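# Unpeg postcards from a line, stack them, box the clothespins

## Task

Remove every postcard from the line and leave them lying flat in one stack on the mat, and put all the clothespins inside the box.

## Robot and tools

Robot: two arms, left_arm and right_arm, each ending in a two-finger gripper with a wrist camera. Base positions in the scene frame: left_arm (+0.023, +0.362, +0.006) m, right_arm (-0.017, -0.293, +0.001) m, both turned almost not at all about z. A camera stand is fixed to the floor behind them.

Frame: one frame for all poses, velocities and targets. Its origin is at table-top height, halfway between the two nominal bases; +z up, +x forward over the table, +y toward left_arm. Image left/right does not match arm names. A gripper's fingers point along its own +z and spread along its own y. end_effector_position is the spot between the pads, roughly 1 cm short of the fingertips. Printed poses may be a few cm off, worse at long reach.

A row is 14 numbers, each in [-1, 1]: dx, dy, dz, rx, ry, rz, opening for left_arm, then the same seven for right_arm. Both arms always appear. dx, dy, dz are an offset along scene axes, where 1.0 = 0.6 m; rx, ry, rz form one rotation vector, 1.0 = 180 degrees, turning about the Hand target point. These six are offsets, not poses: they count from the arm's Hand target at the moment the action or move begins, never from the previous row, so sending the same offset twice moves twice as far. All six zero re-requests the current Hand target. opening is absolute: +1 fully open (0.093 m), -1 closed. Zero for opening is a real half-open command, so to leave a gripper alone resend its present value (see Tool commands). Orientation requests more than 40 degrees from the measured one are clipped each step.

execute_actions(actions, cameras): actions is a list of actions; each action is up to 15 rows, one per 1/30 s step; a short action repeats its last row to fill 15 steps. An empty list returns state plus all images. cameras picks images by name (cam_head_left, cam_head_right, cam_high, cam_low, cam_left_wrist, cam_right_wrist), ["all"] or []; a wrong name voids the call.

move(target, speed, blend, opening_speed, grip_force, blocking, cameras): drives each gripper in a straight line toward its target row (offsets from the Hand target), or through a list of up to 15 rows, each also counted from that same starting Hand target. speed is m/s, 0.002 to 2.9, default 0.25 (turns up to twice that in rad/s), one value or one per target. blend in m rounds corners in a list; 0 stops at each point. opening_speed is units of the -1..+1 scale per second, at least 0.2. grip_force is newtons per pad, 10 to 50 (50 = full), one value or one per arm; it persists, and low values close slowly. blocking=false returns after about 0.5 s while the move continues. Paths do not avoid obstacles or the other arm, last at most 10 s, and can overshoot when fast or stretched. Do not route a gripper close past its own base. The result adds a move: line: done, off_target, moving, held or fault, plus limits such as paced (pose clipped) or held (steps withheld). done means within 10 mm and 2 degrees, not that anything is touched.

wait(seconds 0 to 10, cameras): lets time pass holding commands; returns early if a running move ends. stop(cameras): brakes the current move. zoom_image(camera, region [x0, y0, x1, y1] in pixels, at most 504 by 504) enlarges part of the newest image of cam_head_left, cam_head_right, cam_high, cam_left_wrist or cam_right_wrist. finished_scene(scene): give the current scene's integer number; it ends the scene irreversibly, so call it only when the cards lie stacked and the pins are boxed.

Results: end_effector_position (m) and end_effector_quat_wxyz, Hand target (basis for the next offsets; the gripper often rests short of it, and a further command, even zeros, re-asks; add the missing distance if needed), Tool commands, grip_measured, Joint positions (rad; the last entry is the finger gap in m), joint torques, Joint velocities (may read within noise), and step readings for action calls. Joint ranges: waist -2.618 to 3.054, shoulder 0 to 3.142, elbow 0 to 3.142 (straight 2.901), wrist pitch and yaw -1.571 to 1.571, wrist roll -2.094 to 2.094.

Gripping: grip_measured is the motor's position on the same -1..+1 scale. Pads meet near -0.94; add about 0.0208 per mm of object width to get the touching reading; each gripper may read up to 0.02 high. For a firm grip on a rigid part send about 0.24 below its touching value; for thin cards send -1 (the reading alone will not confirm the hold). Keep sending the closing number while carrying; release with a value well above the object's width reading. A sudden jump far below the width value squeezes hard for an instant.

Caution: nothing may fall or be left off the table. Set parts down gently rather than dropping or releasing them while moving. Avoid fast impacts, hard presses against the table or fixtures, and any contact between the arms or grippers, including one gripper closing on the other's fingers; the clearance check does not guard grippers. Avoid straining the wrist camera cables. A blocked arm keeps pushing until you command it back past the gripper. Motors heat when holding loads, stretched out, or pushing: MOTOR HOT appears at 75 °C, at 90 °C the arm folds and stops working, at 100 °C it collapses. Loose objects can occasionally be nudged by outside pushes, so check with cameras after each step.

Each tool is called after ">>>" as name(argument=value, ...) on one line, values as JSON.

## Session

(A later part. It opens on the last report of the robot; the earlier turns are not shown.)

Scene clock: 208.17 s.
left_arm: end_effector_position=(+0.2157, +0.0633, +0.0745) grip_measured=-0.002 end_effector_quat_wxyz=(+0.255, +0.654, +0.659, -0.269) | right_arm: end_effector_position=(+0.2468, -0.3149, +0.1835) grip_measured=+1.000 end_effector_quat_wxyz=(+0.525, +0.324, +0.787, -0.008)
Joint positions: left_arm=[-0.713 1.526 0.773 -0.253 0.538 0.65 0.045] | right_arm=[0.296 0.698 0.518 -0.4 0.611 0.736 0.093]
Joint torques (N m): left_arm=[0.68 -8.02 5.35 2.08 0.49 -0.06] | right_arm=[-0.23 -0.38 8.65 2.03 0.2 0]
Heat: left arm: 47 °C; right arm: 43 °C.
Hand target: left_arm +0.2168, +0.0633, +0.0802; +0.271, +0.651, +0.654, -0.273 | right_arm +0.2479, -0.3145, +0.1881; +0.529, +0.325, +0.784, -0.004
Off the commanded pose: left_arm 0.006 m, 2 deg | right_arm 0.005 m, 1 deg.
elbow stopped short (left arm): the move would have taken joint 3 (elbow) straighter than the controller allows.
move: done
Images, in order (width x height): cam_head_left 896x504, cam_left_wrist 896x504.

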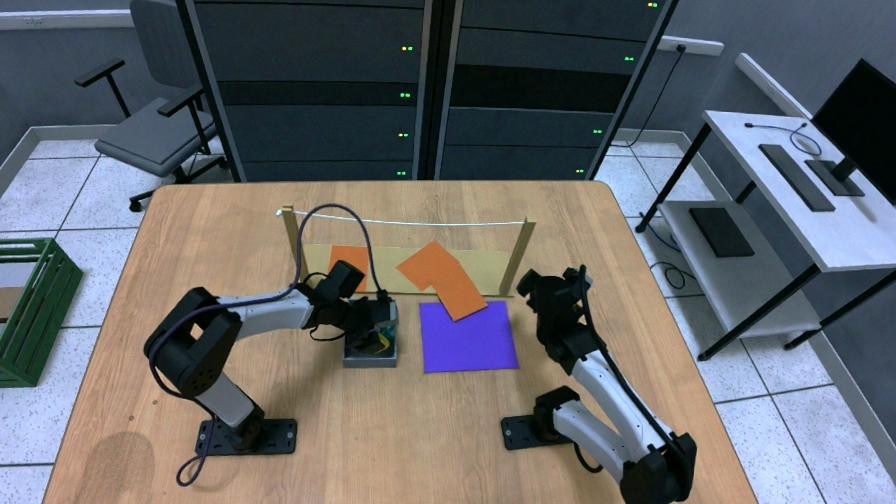

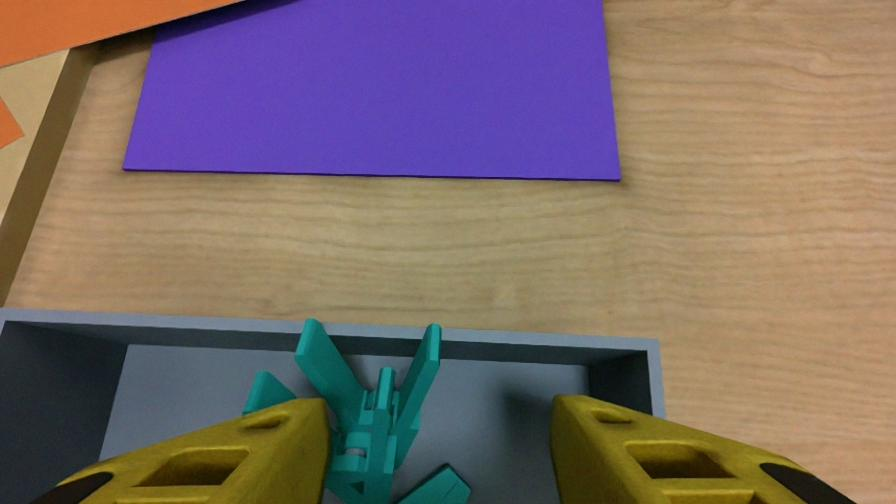

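>>> move(target=[[0,0.03,0.1,0,0,0,0,0,0,0.05,0.15,0.05,-0.07,-1],[-0.03,0.33,0.33,0,0,0,0,0.08,0.22,0.02,0.301,0.1,-0.143,-1],[-0.03,0.33,0.33,0,0,0,0,0.155,0.299,-0.19,0.301,0.1,-0.143,-1],[-0.03,0.33,0.33,0,0,0,0,0.155,0.299,-0.315,0.301,0.1,-0.143,-1]], speed=[0.2,0.25,0.2,0.08], blend=[0.02,0.02,0.02,0], cameras=["cam_head_left","cam_right_wrist"])

>>> zoom_image(camera="cam_head_left", region=[380, 230, 560, 400])

Scene clock: 229.53 s.
left_arm: end_effector_position=(+0.2002, +0.2592, +0.2680) grip_measured=-0.002 end_effector_quat_wxyz=(+0.319, +0.617, +0.689, -0.205) | right_arm: end_effector_position=(+0.3534, -0.1286, +0.0207) grip_measured=-0.975 end_effector_quat_wxyz=(+0.198, +0.674, +0.677, +0.219)
Joint positions: left_arm=[0.115 1.111 1.3 -1.571 0.76 1.46 0.045] | right_arm=[0.529 1.789 0.914 -0.149 0.258 2.017 0]
Joint torques (N m): left_arm=[0.51 -2.18 9.33 0.67 0.49 0.06] | right_arm=[0.06 -4.27 4.44 1.26 0.22 0.2]
Heat: left arm: 44 °C; right arm: 44 °C.
Hand target: left_arm +0.1988, +0.2614, +0.2782; +0.271, +0.651, +0.654, -0.273 | right_arm +0.3408, -0.1351, -0.0010; +0.188, +0.682, +0.681, +0.187
Off the commanded pose: left_arm 0.011 m, 11 deg | right_arm 0.026 m, 4 deg.
joint sent to its limit (left arm) — joint 4 (wrist pitch), lower limit. The joint targets are off in orientation, not in position.
move: off_target (left_arm, right_arm)
Images, in order (width x height): cam_head_left 896x504, cam_right_wrist 896x504.

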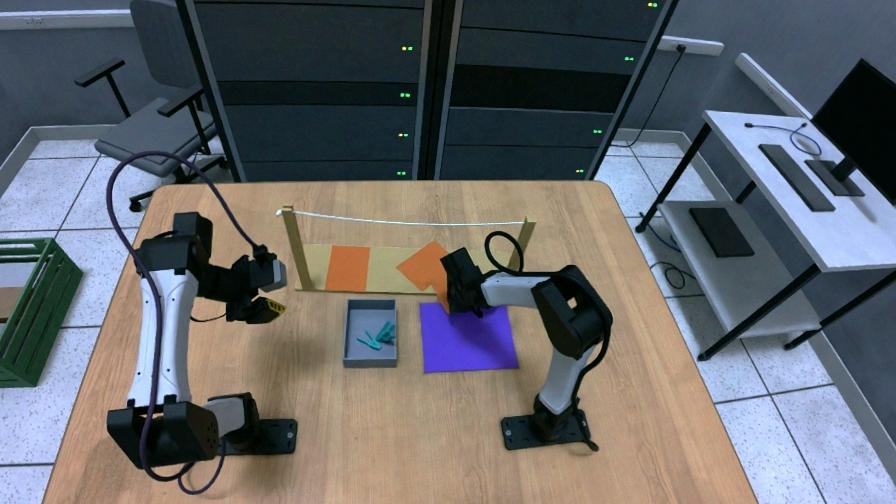

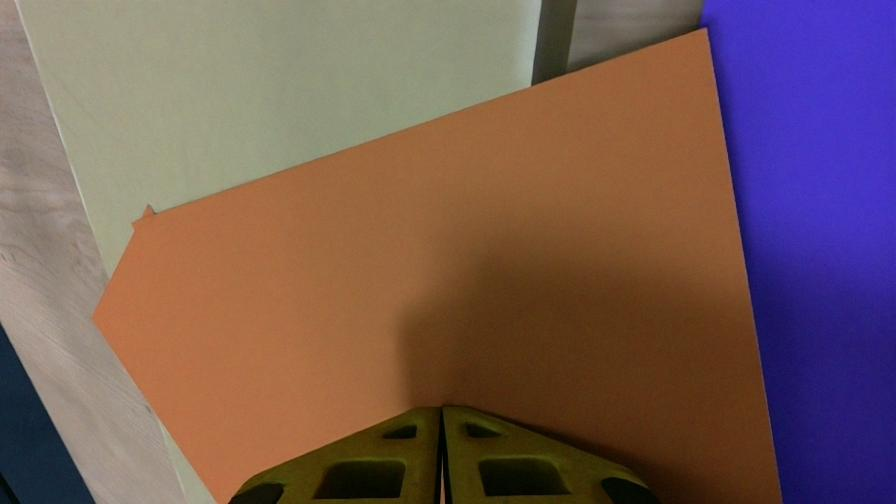

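Scaled by 2.800 from the camera's 896x504 image, which has a finer 1280x720 frame.

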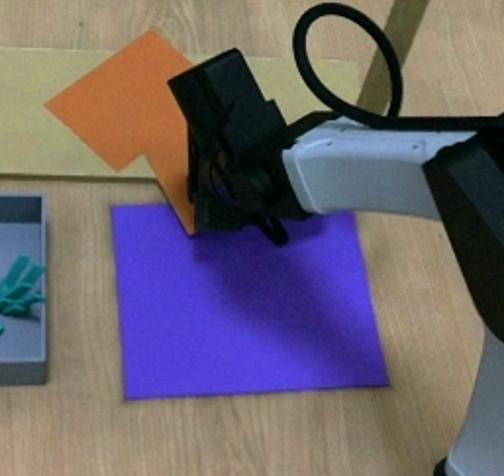

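>>> move(target=[-0.0,0,0,0,0,0,0,-0.2,-0.04,-0.008,0,0,0,-1], speed=0.05, cameras=["cam_head_left","cam_right_wrist"])

>>> zoom_image(camera="cam_head_left", region=[380, 230, 560, 400])

Scene clock: 237.50 s.
left_arm: end_effector_position=(+0.2002, +0.2592, +0.2680) grip_measured=-0.002 end_effector_quat_wxyz=(+0.319, +0.617, +0.689, -0.205) | right_arm: end_effector_position=(+0.2422, -0.1478, +0.0097) grip_measured=-0.975 end_effector_quat_wxyz=(+0.189, +0.640, +0.704, +0.241)
Joint positions: left_arm=[0.115 1.111 1.3 -1.571 0.76 1.46 0.045] | right_arm=[0.675 1.414 0.453 -0.047 0.285 2.064 0]
Joint torques (N m): left_arm=[0.43 -2.24 9.37 0.68 0.5 0.04] | right_arm=[0.66 -3.99 3.81 0.71 0.1 0.2]
Heat: left arm: 43 °C; right arm: 43 °C.
Hand target: left_arm +0.1988, +0.2614, +0.2782; +0.271, +0.651, +0.654, -0.273 | right_arm +0.2209, -0.1592, -0.0058; +0.188, +0.683, +0.681, +0.187
Off the commanded pose: left_arm 0.011 m, 11 deg | right_arm 0.029 m, 8 deg.
joint sent to its limit (left arm) — joint 4 (wrist pitch), lower limit. The joint targets are off in orientation, not in position.
joint sent to its limit (right arm) — joint 6 (wrist roll), upper limit. The joint targets are off in orientation, not in position.
move: off_target (left_arm, right_arm)
Images, in order (width x height): cam_head_left 896x504, cam_right_wrist 896x504.

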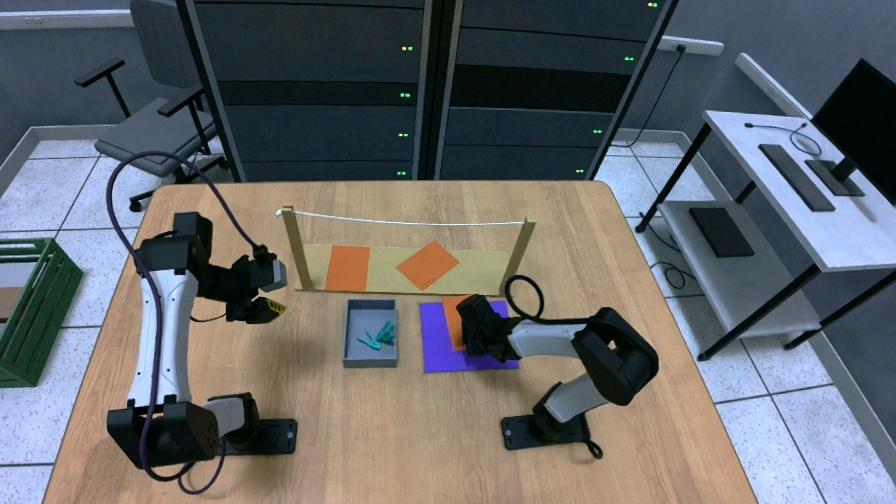

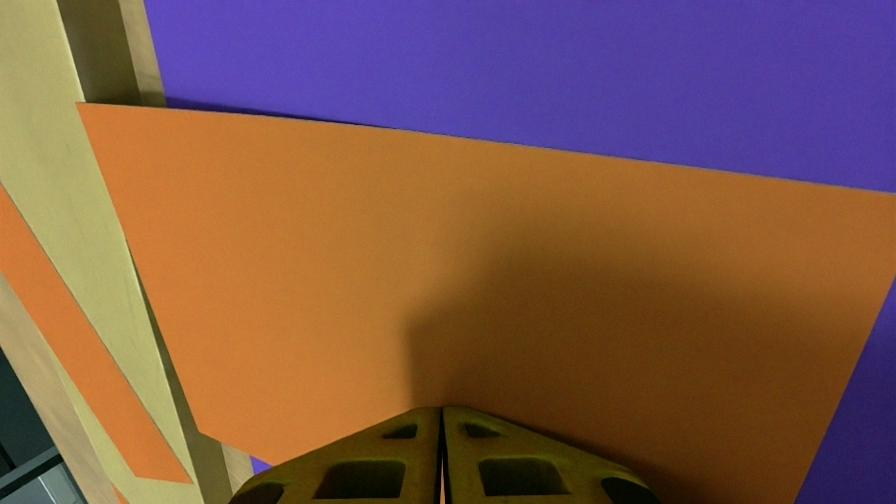

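Scaled by 2.800 from the camera's 896x504 image, which has a finer 1280x720 frame.

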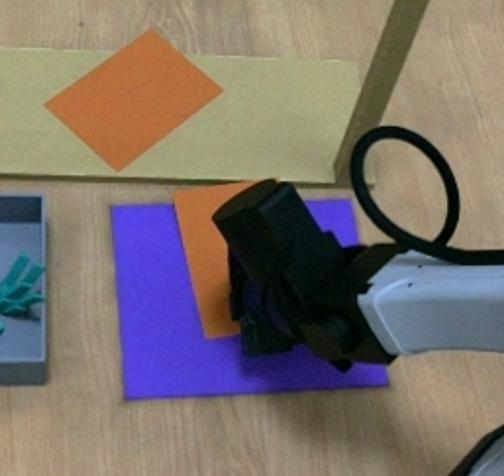

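>>> move(target=[[0,0,0,0,0,0,0,-0.065,-0.015,0,0,0,0,-1],[0,0,0,0,0,0,0,-0.04,-0.01,0.13,0,0,0,-1],[0,0,0,0,0,0,0,-0.08,-0.2,0.4,0,0,0,-1]], speed=[0.05,0.15,0.25], blend=[0,0.02,0], cameras=["cam_head_left","cam_right_wrist"])

>>> zoom_image(camera="cam_head_left", region=[380, 230, 560, 400])

Scene clock: 247.30 s.
left_arm: end_effector_position=(+0.2002, +0.2592, +0.2680) grip_measured=-0.002 end_effector_quat_wxyz=(+0.319, +0.617, +0.689, -0.205) | right_arm: end_effector_position=(+0.1729, -0.2799, +0.2306) grip_measured=-0.975 end_effector_quat_wxyz=(+0.191, +0.684, +0.679, +0.184)
Joint positions: left_arm=[0.115 1.111 1.3 -1.571 0.76 1.46 0.045] | right_arm=[0.15 0.862 1.135 -1.313 0.084 1.7 0]
Joint torques (N m): left_arm=[0.53 -2.21 9.32 0.66 0.48 0.07] | right_arm=[-0.76 0.58 8.35 1.37 -0.07 -0.06]
Heat: left arm: 44 °C; right arm: 43 °C.
Hand target: left_arm +0.1988, +0.2614, +0.2782; +0.271, +0.651, +0.654, -0.273 | right_arm +0.1729, -0.2792, +0.2343; +0.188, +0.682, +0.681, +0.188
Off the commanded pose: left_arm 0.011 m, 11 deg | right_arm 0.004 m, 1 deg.
joint sent to its limit (left arm) — joint 4 (wrist pitch), lower limit. The joint targets are off in orientation, not in position.
move: off_target (left_arm)
Images, in order (width x height): cam_head_left 896x504, cam_right_wrist 896x504.

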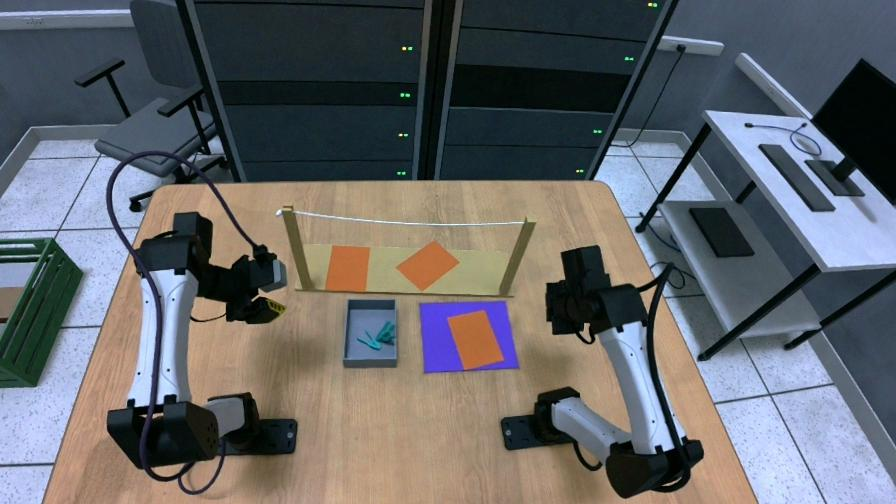

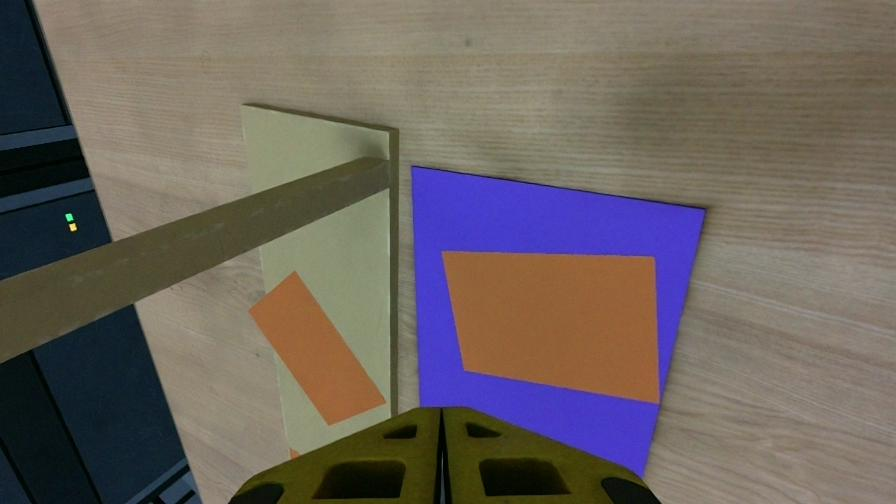

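Scaled by 2.800 from the camera's 896x504 image, which has a finer 1280x720 frame.

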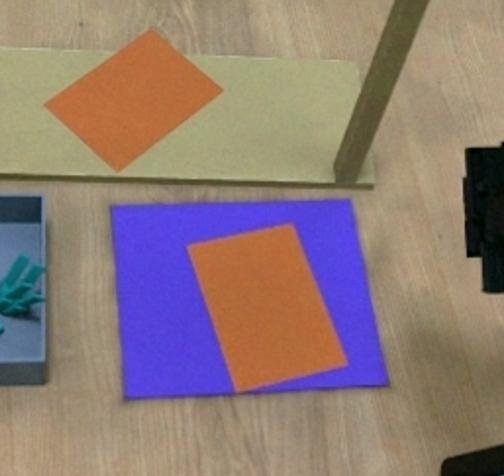

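>>> move(target=[[0,0,0,0,0,0,0,0.25,0.2,-0.1,0,0,0,-1],[0,0,0,0,0,0,0,0.445,0.365,-0.27,0,0,0,-1],[0,0,0,0,0,0,0,0.445,0.365,-0.385,0,0,0,-1],[0,0,0,0,0,0,0,0.345,0.29,-0.390,0,0,0,-1]], speed=[0.25,0.2,0.1,0.06], blend=[0.03,0.01,0,0], cameras=["cam_head_left","cam_right_wrist"])

>>> zoom_image(camera="cam_head_left", region=[380, 230, 560, 400])

Scene clock: 264.63 s.
left_arm: end_effector_position=(+0.2002, +0.2592, +0.2680) grip_measured=-0.002 end_effector_quat_wxyz=(+0.319, +0.617, +0.689, -0.205) | right_arm: end_effector_position=(+0.4018, -0.0887, +0.0205) grip_measured=-0.975 end_effector_quat_wxyz=(+0.203, +0.676, +0.667, +0.238)
Joint positions: left_arm=[0.115 1.111 1.3 -1.571 0.76 1.46 0.045] | right_arm=[0.559 1.979 1.153 -0.165 0.279 2.053 0]
Joint torques (N m): left_arm=[0.47 -2.22 9.4 0.69 0.5 0.06] | right_arm=[-0.92 -8.59 3.51 0.7 0.05 -0.01]
Heat: left arm: 46 °C; right arm: 43 °C.
Hand target: left_arm +0.1988, +0.2614, +0.2782; +0.271, +0.651, +0.654, -0.273 | right_arm +0.3799, -0.1051, +0.0003; +0.188, +0.682, +0.681, +0.188
Off the commanded pose: left_arm 0.011 m, 11 deg | right_arm 0.034 m, 6 deg.
joint sent to its limit (left arm) — joint 4 (wrist pitch), lower limit. The joint targets are off in orientation, not in position.
move: off_target (left_arm, right_arm)
Images, in order (width x height): cam_head_left 896x504, cam_right_wrist 896x504.

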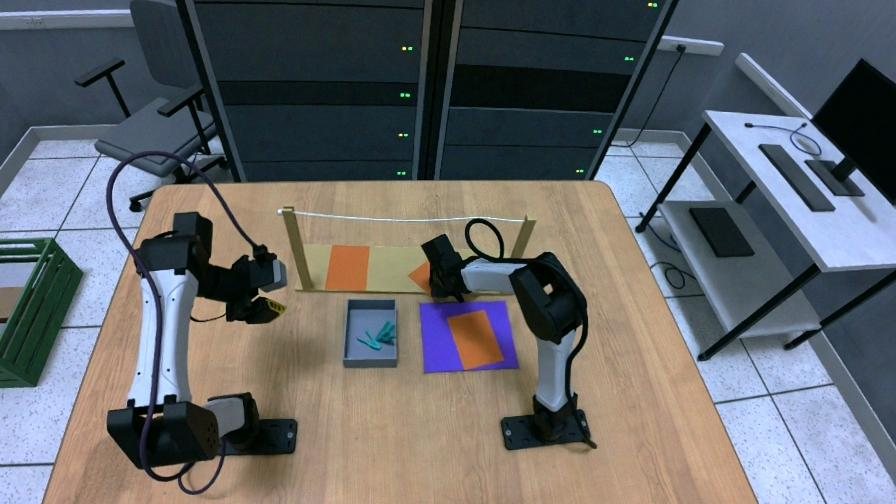

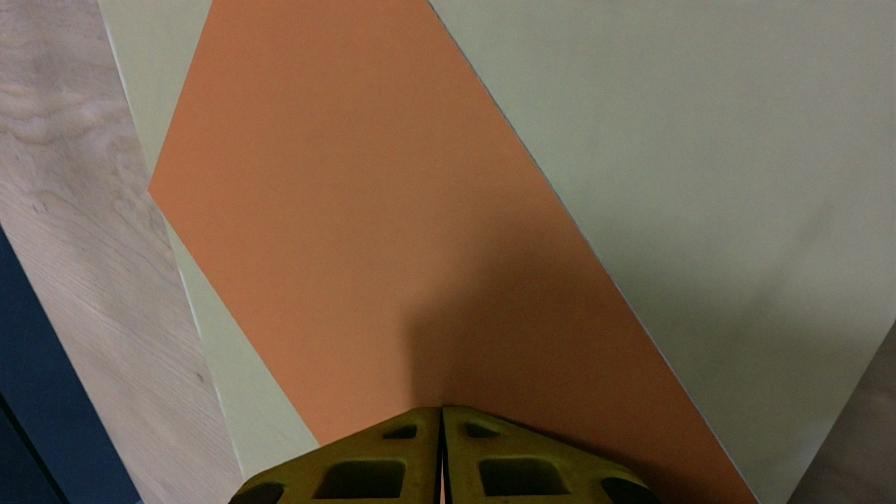

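Scaled by 2.800 from the camera's 896x504 image, which has a finer 1280x720 frame.

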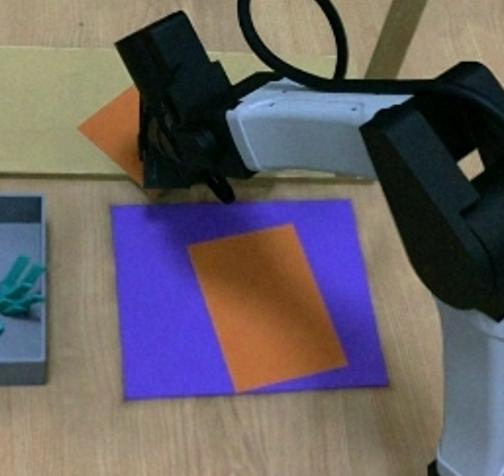

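>>> move(target=[[0,0,0,0,0,0,0,-0.13,-0.05,-0.008,0,0,0,-1],[0,0,0,0,0,0,0,-0.22,-0.07,-0.010,0,0,0,-1]], speed=0.06, blend=0.02, cameras=["cam_head_left","cam_right_wrist"])

>>> zoom_image(camera="cam_head_left", region=[380, 230, 560, 400])

Scene clock: 275.77 s.
left_arm: end_effector_position=(+0.2002, +0.2592, +0.2680) grip_measured=-0.002 end_effector_quat_wxyz=(+0.319, +0.617, +0.689, -0.205) | right_arm: end_effector_position=(+0.2691, -0.1357, +0.0098) grip_measured=-0.975 end_effector_quat_wxyz=(+0.192, +0.648, +0.697, +0.238)
Joint positions: left_arm=[0.115 1.111 1.3 -1.571 0.76 1.46 0.045] | right_arm=[0.654 1.539 0.563 -0.036 0.287 2.064 0]
Joint torques (N m): left_arm=[0.51 -2.21 9.37 0.67 0.48 0.06] | right_arm=[0.57 -4.82 3.38 0.77 0.12 0.24]
Heat: left arm: 47 °C; right arm: 42 °C.
Hand target: left_arm +0.1988, +0.2614, +0.2782; +0.271, +0.651, +0.654, -0.273 | right_arm +0.2479, -0.1471, -0.0058; +0.188, +0.683, +0.681, +0.188
Off the commanded pose: left_arm 0.011 m, 11 deg | right_arm 0.029 m, 7 deg.
joint sent to its limit (left arm) — joint 4 (wrist pitch), lower limit. The joint targets are off in orientation, not in position.
joint sent to its limit (right arm) — joint 6 (wrist roll), upper limit. The joint targets are off in orientation, not in position.
move: off_target (left_arm, right_arm)
Images, in order (width x height): cam_head_left 896x504, cam_right_wrist 896x504.

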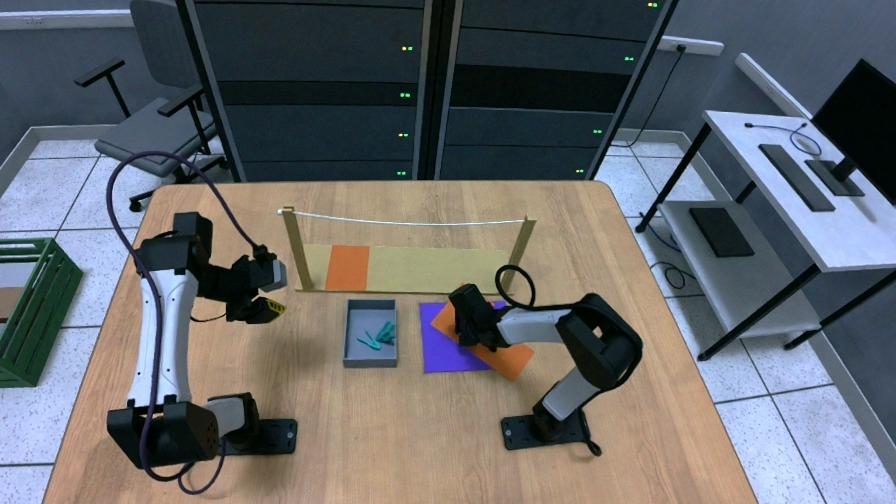

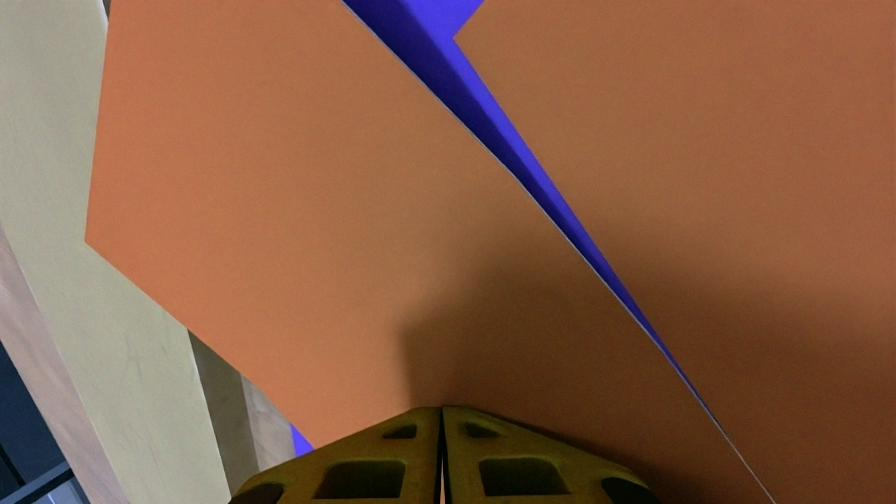

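Scaled by 2.800 from the camera's 896x504 image, which has a finer 1280x720 frame.

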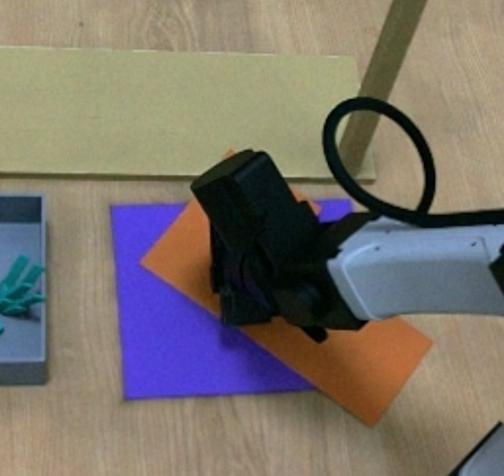

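>>> move(target=[[0,0,0,0,0,0,0,-0.065,0.0,0,0,0,0,-1],[0,0,0,0,0,0,0,-0.045,-0.0,0.13,0,0,0,-1],[0,0,0,0,0,0,0,-0.12,-0.22,0.4,0,0,0,-1]], speed=[0.05,0.15,0.25], blend=[0,0.02,0], cameras=["cam_head_left","cam_right_wrist"])

>>> zoom_image(camera="cam_head_left", region=[380, 230, 560, 400])

Scene clock: 285.83 s.
left_arm: end_effector_position=(+0.2002, +0.2592, +0.2680) grip_measured=-0.002 end_effector_quat_wxyz=(+0.319, +0.617, +0.689, -0.205) | right_arm: end_effector_position=(+0.1760, -0.2797, +0.2300) grip_measured=-0.975 end_effector_quat_wxyz=(+0.190, +0.684, +0.680, +0.184)
Joint positions: left_arm=[0.115 1.111 1.3 -1.571 0.76 1.46 0.045] | right_arm=[0.147 0.873 1.136 -1.305 0.082 1.697 0]
Joint torques (N m): left_arm=[0.47 -2.19 9.33 0.68 0.49 0.05] | right_arm=[-0.8 0.55 8.38 1.37 -0.03 -0.11]
Heat: left arm: 47 °C; right arm: 42 °C.
Hand target: left_arm +0.1988, +0.2614, +0.2782; +0.271, +0.651, +0.654, -0.273 | right_arm +0.1759, -0.2791, +0.2343; +0.188, +0.683, +0.681, +0.188
Off the commanded pose: left_arm 0.011 m, 11 deg | right_arm 0.004 m, 1 deg.
joint sent to its limit (left arm) — joint 4 (wrist pitch), lower limit. The joint targets are off in orientation, not in position.
move: off_target (left_arm)
Images, in order (width x height): cam_head_left 896x504, cam_right_wrist 896x504.

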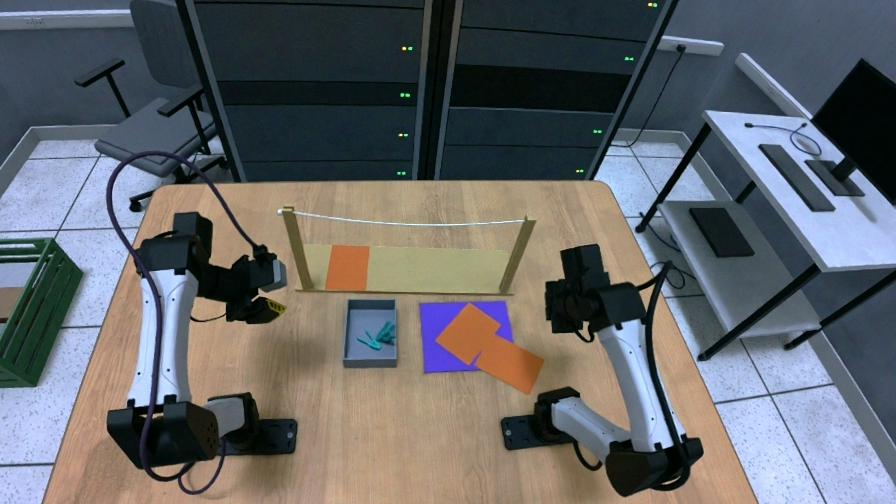

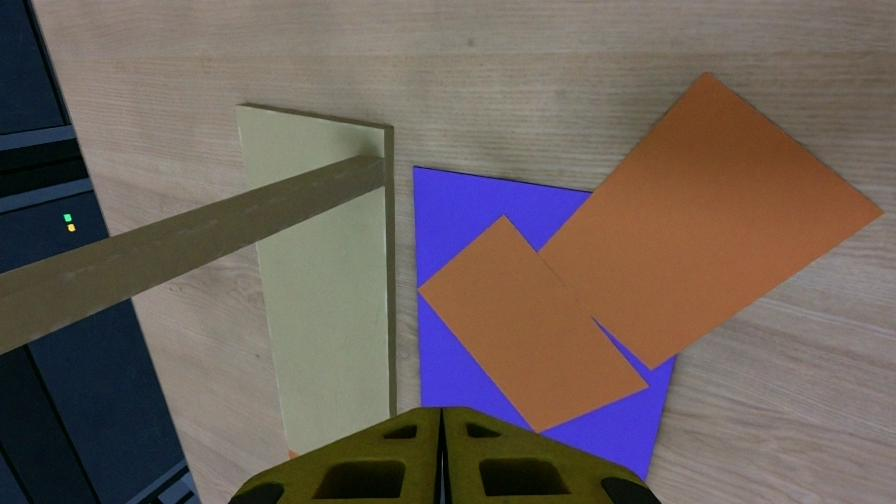

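Scaled by 2.800 from the camera's 896x504 image, which has a finer 1280x720 frame.

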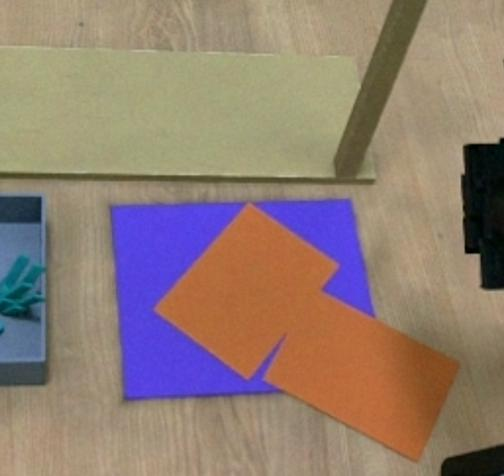

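>>> move(target=[[0,0,0,0,0,0,0,0,0.105,-0.28,0,0,0,-1],[0,0,0,0,0,0,0,-0.005,0.105,-0.397,0,0,0,-1],[0,0,0,0,0,0,0,0.115,0.255,-0.397,0,0,0,-1],[0,0,0,0,0,0,0,0.11,0.25,-0.27,0,0,0,-1],[0,0,0,0,0,0,0,0,0,0,0,0,0,-1]], speed=[0.25,0.1,0.06,0.15,0.25], cameras=["cam_head_left","cam_right_wrist"])

>>> zoom_image(camera="cam_head_left", region=[380, 230, 560, 400])

Scene clock: 303.40 s.
left_arm: end_effector_position=(+0.2002, +0.2592, +0.2680) grip_measured=-0.002 end_effector_quat_wxyz=(+0.319, +0.617, +0.689, -0.205) | right_arm: end_effector_position=(+0.1760, -0.2799, +0.2304) grip_measured=-0.975 end_effector_quat_wxyz=(+0.190, +0.684, +0.679, +0.184)
Joint positions: left_arm=[0.115 1.111 1.3 -1.571 0.76 1.46 0.045] | right_arm=[0.146 0.872 1.137 -1.305 0.082 1.697 0]
Joint torques (N m): left_arm=[0.49 -2.19 9.37 0.67 0.48 0.07] | right_arm=[-0.79 0.5 8.28 1.34 -0.03 -0.07]
Heat: left arm: 48 °C; right arm: 43 °C.
Hand target: left_arm +0.1988, +0.2614, +0.2782; +0.271, +0.651, +0.654, -0.273 | right_arm +0.1759, -0.2791, +0.2342; +0.188, +0.683, +0.681, +0.188
Off the commanded pose: left_arm 0.011 m, 11 deg | right_arm 0.004 m, 1 deg.
joint sent to its limit (left arm) — joint 4 (wrist pitch), lower limit. The joint targets are off in orientation, not in position.
move: off_target (left_arm)
Images, in order (width x height): cam_head_left 896x504, cam_right_wrist 896x504.

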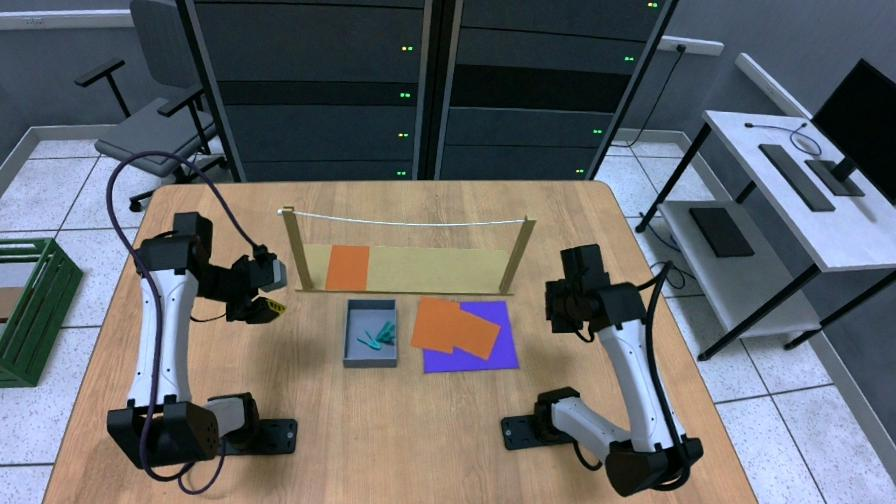

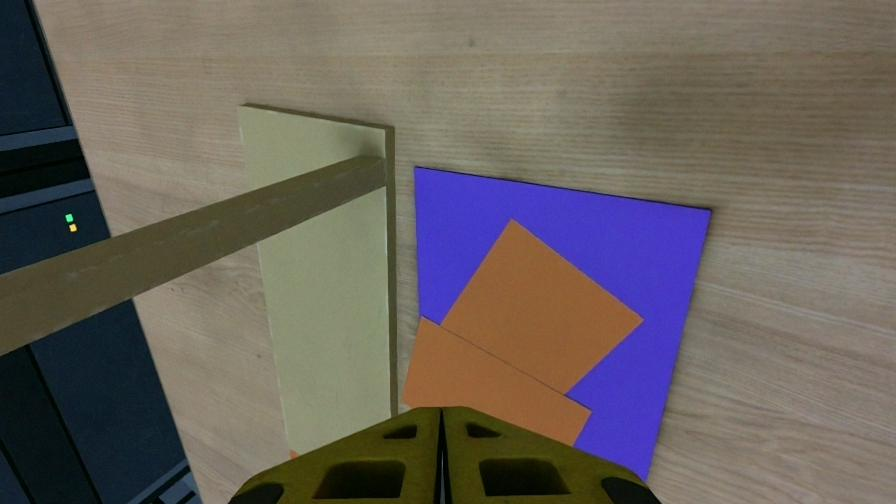

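Scaled by 2.800 from the camera's 896x504 image, which has a finer 1280x720 frame.

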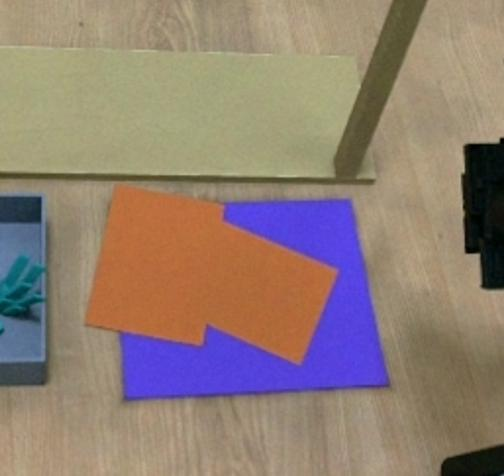

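>>> move(target=[[0,0,0,0,0,0,0,0.165,0.365,-0.28,0,0,0,-1],[0,0,0,0,0,0,0,0.165,0.365,-0.397,0,0,0,-1],[0,0,0,0,0,0,0,0.125,0.265,-0.397,0,0,0,-1],[0,0,0,0,0,0,0,0.12,0.26,-0.27,0,0,0,-1],[0,0,0,0,0,0,0,0,0,0,0,0,0,-1]], speed=[0.25,0.1,0.06,0.15,0.25], cameras=["cam_head_left","cam_right_wrist"])

>>> zoom_image(camera="cam_head_left", region=[380, 230, 560, 400])

Scene clock: 321.20 s.
left_arm: end_effector_position=(+0.2002, +0.2592, +0.2680) grip_measured=-0.002 end_effector_quat_wxyz=(+0.319, +0.617, +0.689, -0.205) | right_arm: end_effector_position=(+0.1760, -0.2800, +0.2302) grip_measured=-0.975 end_effector_quat_wxyz=(+0.190, +0.685, +0.679, +0.184)
Joint positions: left_arm=[0.115 1.111 1.3 -1.571 0.76 1.46 0.045] | right_arm=[0.146 0.872 1.136 -1.305 0.082 1.697 0]
Joint torques (N m): left_arm=[0.46 -2.22 9.4 0.66 0.5 0.07] | right_arm=[-0.72 0.39 8.24 1.28 -0.05 -0.12]
Heat: left arm: 49 °C; right arm: 44 °C.
Hand target: left_arm +0.1988, +0.2614, +0.2782; +0.271, +0.651, +0.654, -0.273 | right_arm +0.1759, -0.2792, +0.2343; +0.188, +0.683, +0.681, +0.188
Off the commanded pose: left_arm 0.011 m, 11 deg | right_arm 0.004 m, 1 deg.
joint sent to its limit (left arm) — joint 4 (wrist pitch), lower limit. The joint targets are off in orientation, not in position.
move: off_target (left_arm)
Images, in order (width x height): cam_head_left 896x504, cam_right_wrist 896x504.

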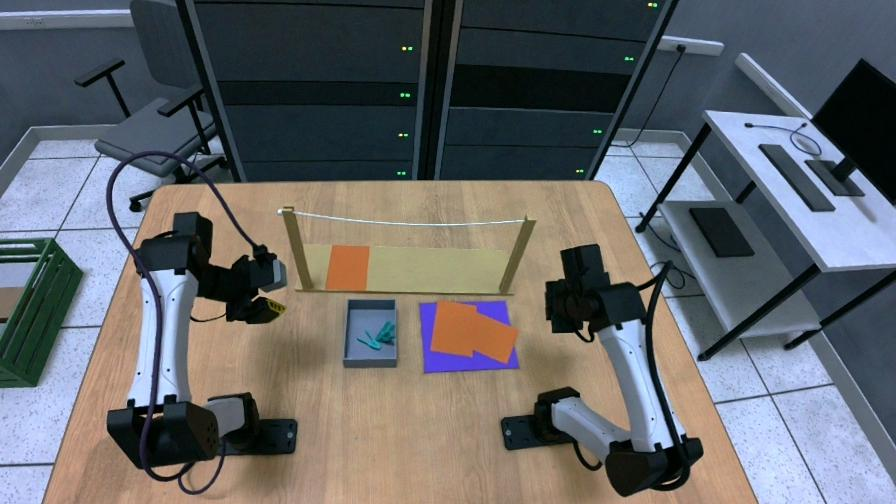

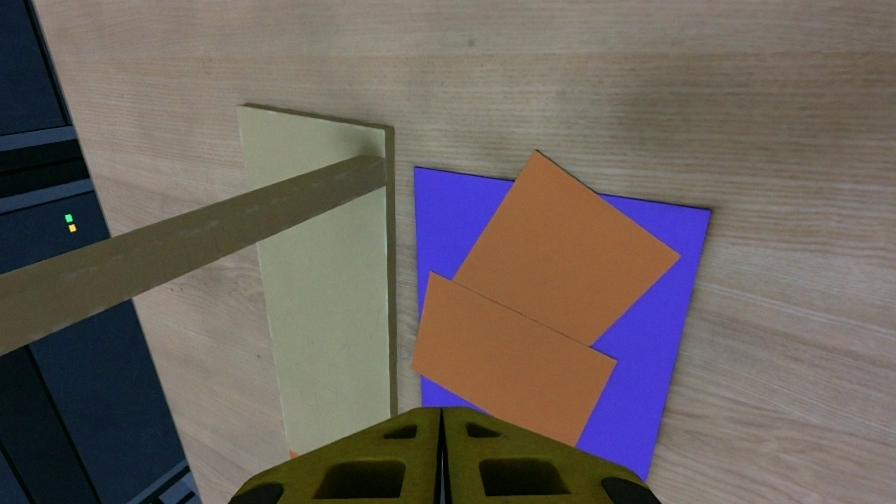

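Scaled by 2.800 from the camera's 896x504 image, which has a finer 1280x720 frame.

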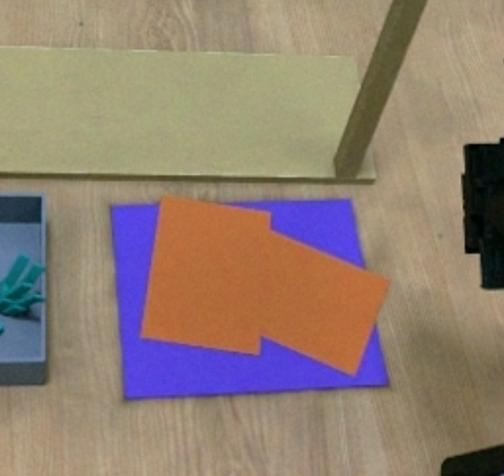

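>>> move(target=[[0,0,0,0,0,0,0,0.125,0.123,-0.28,0,0,0,-1],[0,0,0,0,0,0,0,0.125,0.123,-0.397,0,0,0,-1],[0,0,0,0,0,0,0,0.085,0.18,-0.397,0,0,0,-1],[0,0,0,0,0,0,0,0.08,0.18,-0.27,0,0,0,-1],[0,0,0,0,0,0,0,0,0,0,0,0,0,-1]], speed=[0.25,0.1,0.06,0.15,0.25], cameras=["cam_head_left","cam_right_wrist"])

>>> zoom_image(camera="cam_head_left", region=[380, 230, 560, 400])

Scene clock: 335.63 s.
left_arm: end_effector_position=(+0.2002, +0.2592, +0.2680) grip_measured=-0.002 end_effector_quat_wxyz=(+0.319, +0.617, +0.689, -0.205) | right_arm: end_effector_position=(+0.1760, -0.2800, +0.2306) grip_measured=-0.975 end_effector_quat_wxyz=(+0.191, +0.685, +0.679, +0.184)
Joint positions: left_arm=[0.115 1.111 1.3 -1.571 0.76 1.46 0.045] | right_arm=[0.145 0.872 1.137 -1.305 0.082 1.697 0]
Joint torques (N m): left_arm=[0.49 -2.17 9.32 0.66 0.48 0.05] | right_arm=[-0.77 0.32 8.24 1.38 -0.11 -0.02]
Heat: left arm: 49 °C; right arm: 44 °C.
Hand target: left_arm +0.1988, +0.2614, +0.2782; +0.271, +0.651, +0.654, -0.273 | right_arm +0.1759, -0.2791, +0.2342; +0.188, +0.682, +0.681, +0.188
Off the commanded pose: left_arm 0.011 m, 11 deg | right_arm 0.004 m, 1 deg.
joint sent to its limit (left arm) — joint 4 (wrist pitch), lower limit. The joint targets are off in orientation, not in position.
move: off_target (left_arm)
Images, in order (width x height): cam_head_left 896x504, cam_right_wrist 896x504.

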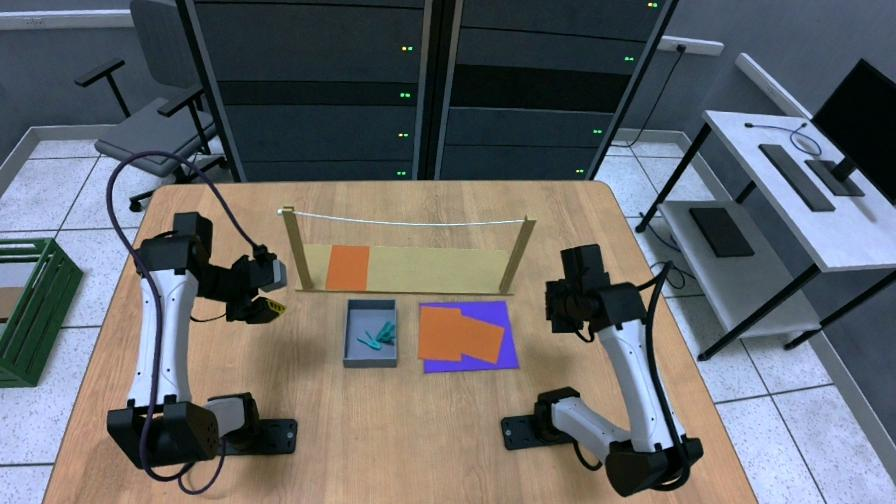

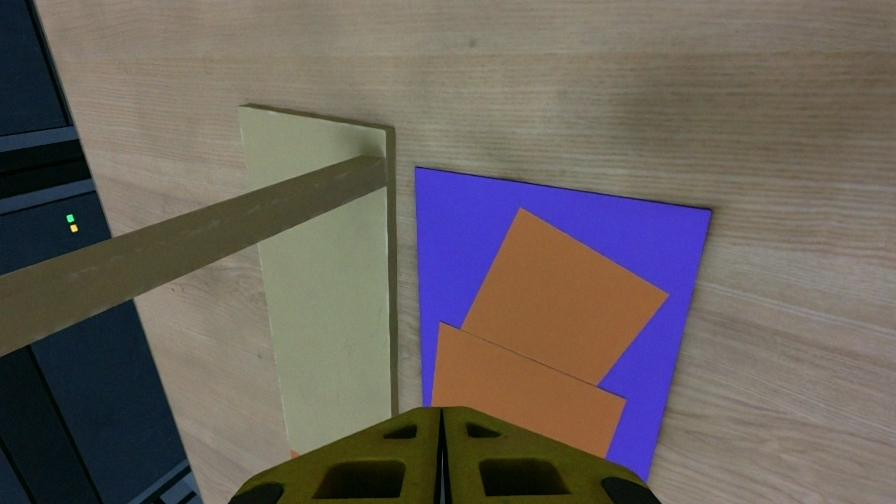

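Scaled by 2.800 from the camera's 896x504 image, which has a finer 1280x720 frame.

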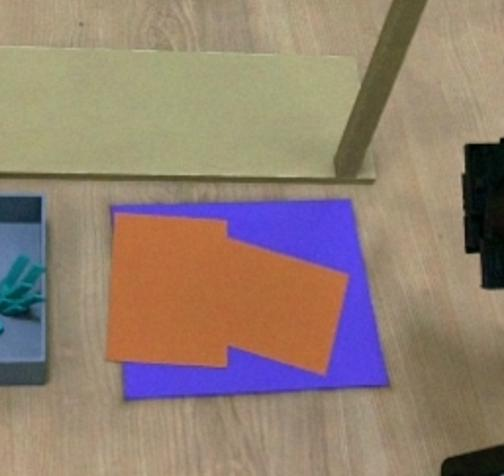

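>>> move(target=[[0,0,0,0,0,0,0,0.145,0.369,-0.28,0,0,0,-1],[0,0,0,0,0,0,0,0.145,0.369,-0.382,0,0,0,-1],[0,0,0,0,0,0,0,0.150,0.285,-0.382,0,0,0,-1],[0,0,0,0,0,0,0,0.15,0.285,-0.27,0,0,0,-1],[0,0,0,0,0,0,0,0,0,0,0,0,0,-1]], speed=[0.25,0.1,0.1,0.15,0.25], cameras=["cam_head_left","cam_right_wrist"])

>>> zoom_image(camera="cam_head_left", region=[380, 230, 560, 400])

Scene clock: 355.13 s.
left_arm: end_effector_position=(+0.2002, +0.2592, +0.2680) grip_measured=-0.002 end_effector_quat_wxyz=(+0.319, +0.617, +0.689, -0.205) | right_arm: end_effector_position=(+0.1760, -0.2799, +0.2302) grip_measured=-0.975 end_effector_quat_wxyz=(+0.190, +0.684, +0.679, +0.184)
Joint positions: left_arm=[0.115 1.111 1.3 -1.571 0.76 1.46 0.045] | right_arm=[0.146 0.873 1.136 -1.305 0.082 1.697 0]
Joint torques (N m): left_arm=[0.42 -2.21 9.28 0.69 0.49 0.06] | right_arm=[-0.68 0.28 8.29 1.39 -0.06 -0.13]
Heat: left arm: 50 °C; right arm: 45 °C.
Hand target: left_arm +0.1988, +0.2614, +0.2782; +0.271, +0.651, +0.654, -0.273 | right_arm +0.1759, -0.2791, +0.2342; +0.188, +0.683, +0.681, +0.188
Off the commanded pose: left_arm 0.011 m, 11 deg | right_arm 0.004 m, 1 deg.
joint sent to its limit (left arm) — joint 4 (wrist pitch), lower limit. The joint targets are off in orientation, not in position.
move: off_target (left_arm)
Images, in order (width x height): cam_head_left 896x504, cam_right_wrist 896x504.

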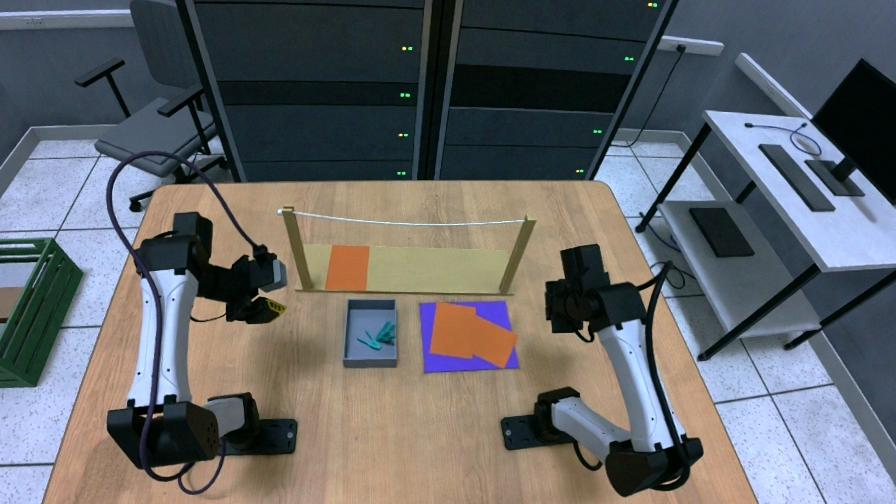

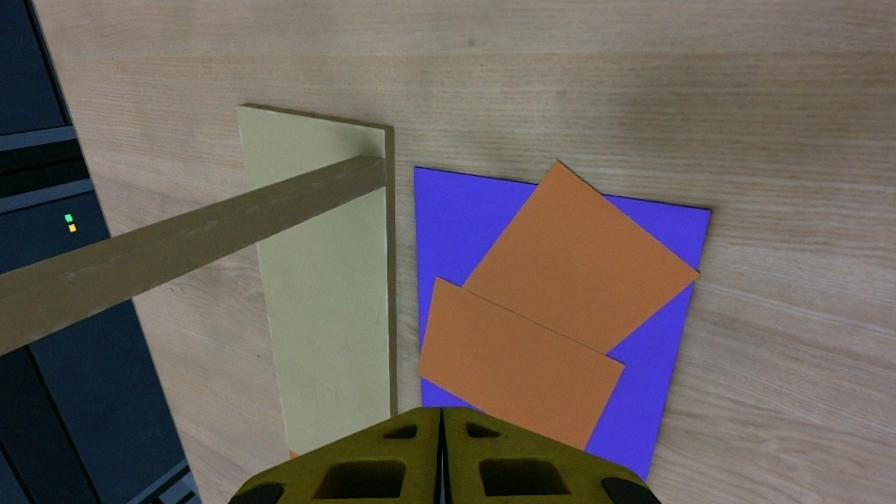

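Scaled by 2.800 from the camera's 896x504 image, which has a finer 1280x720 frame.

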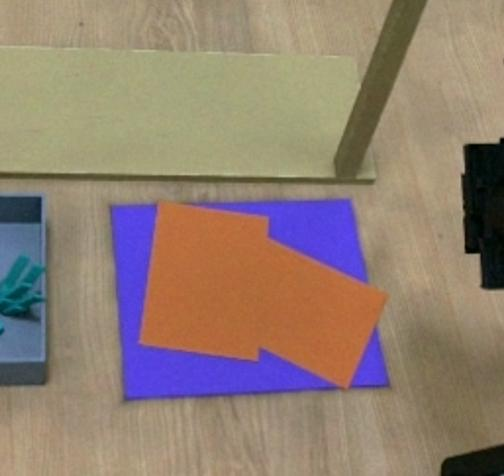

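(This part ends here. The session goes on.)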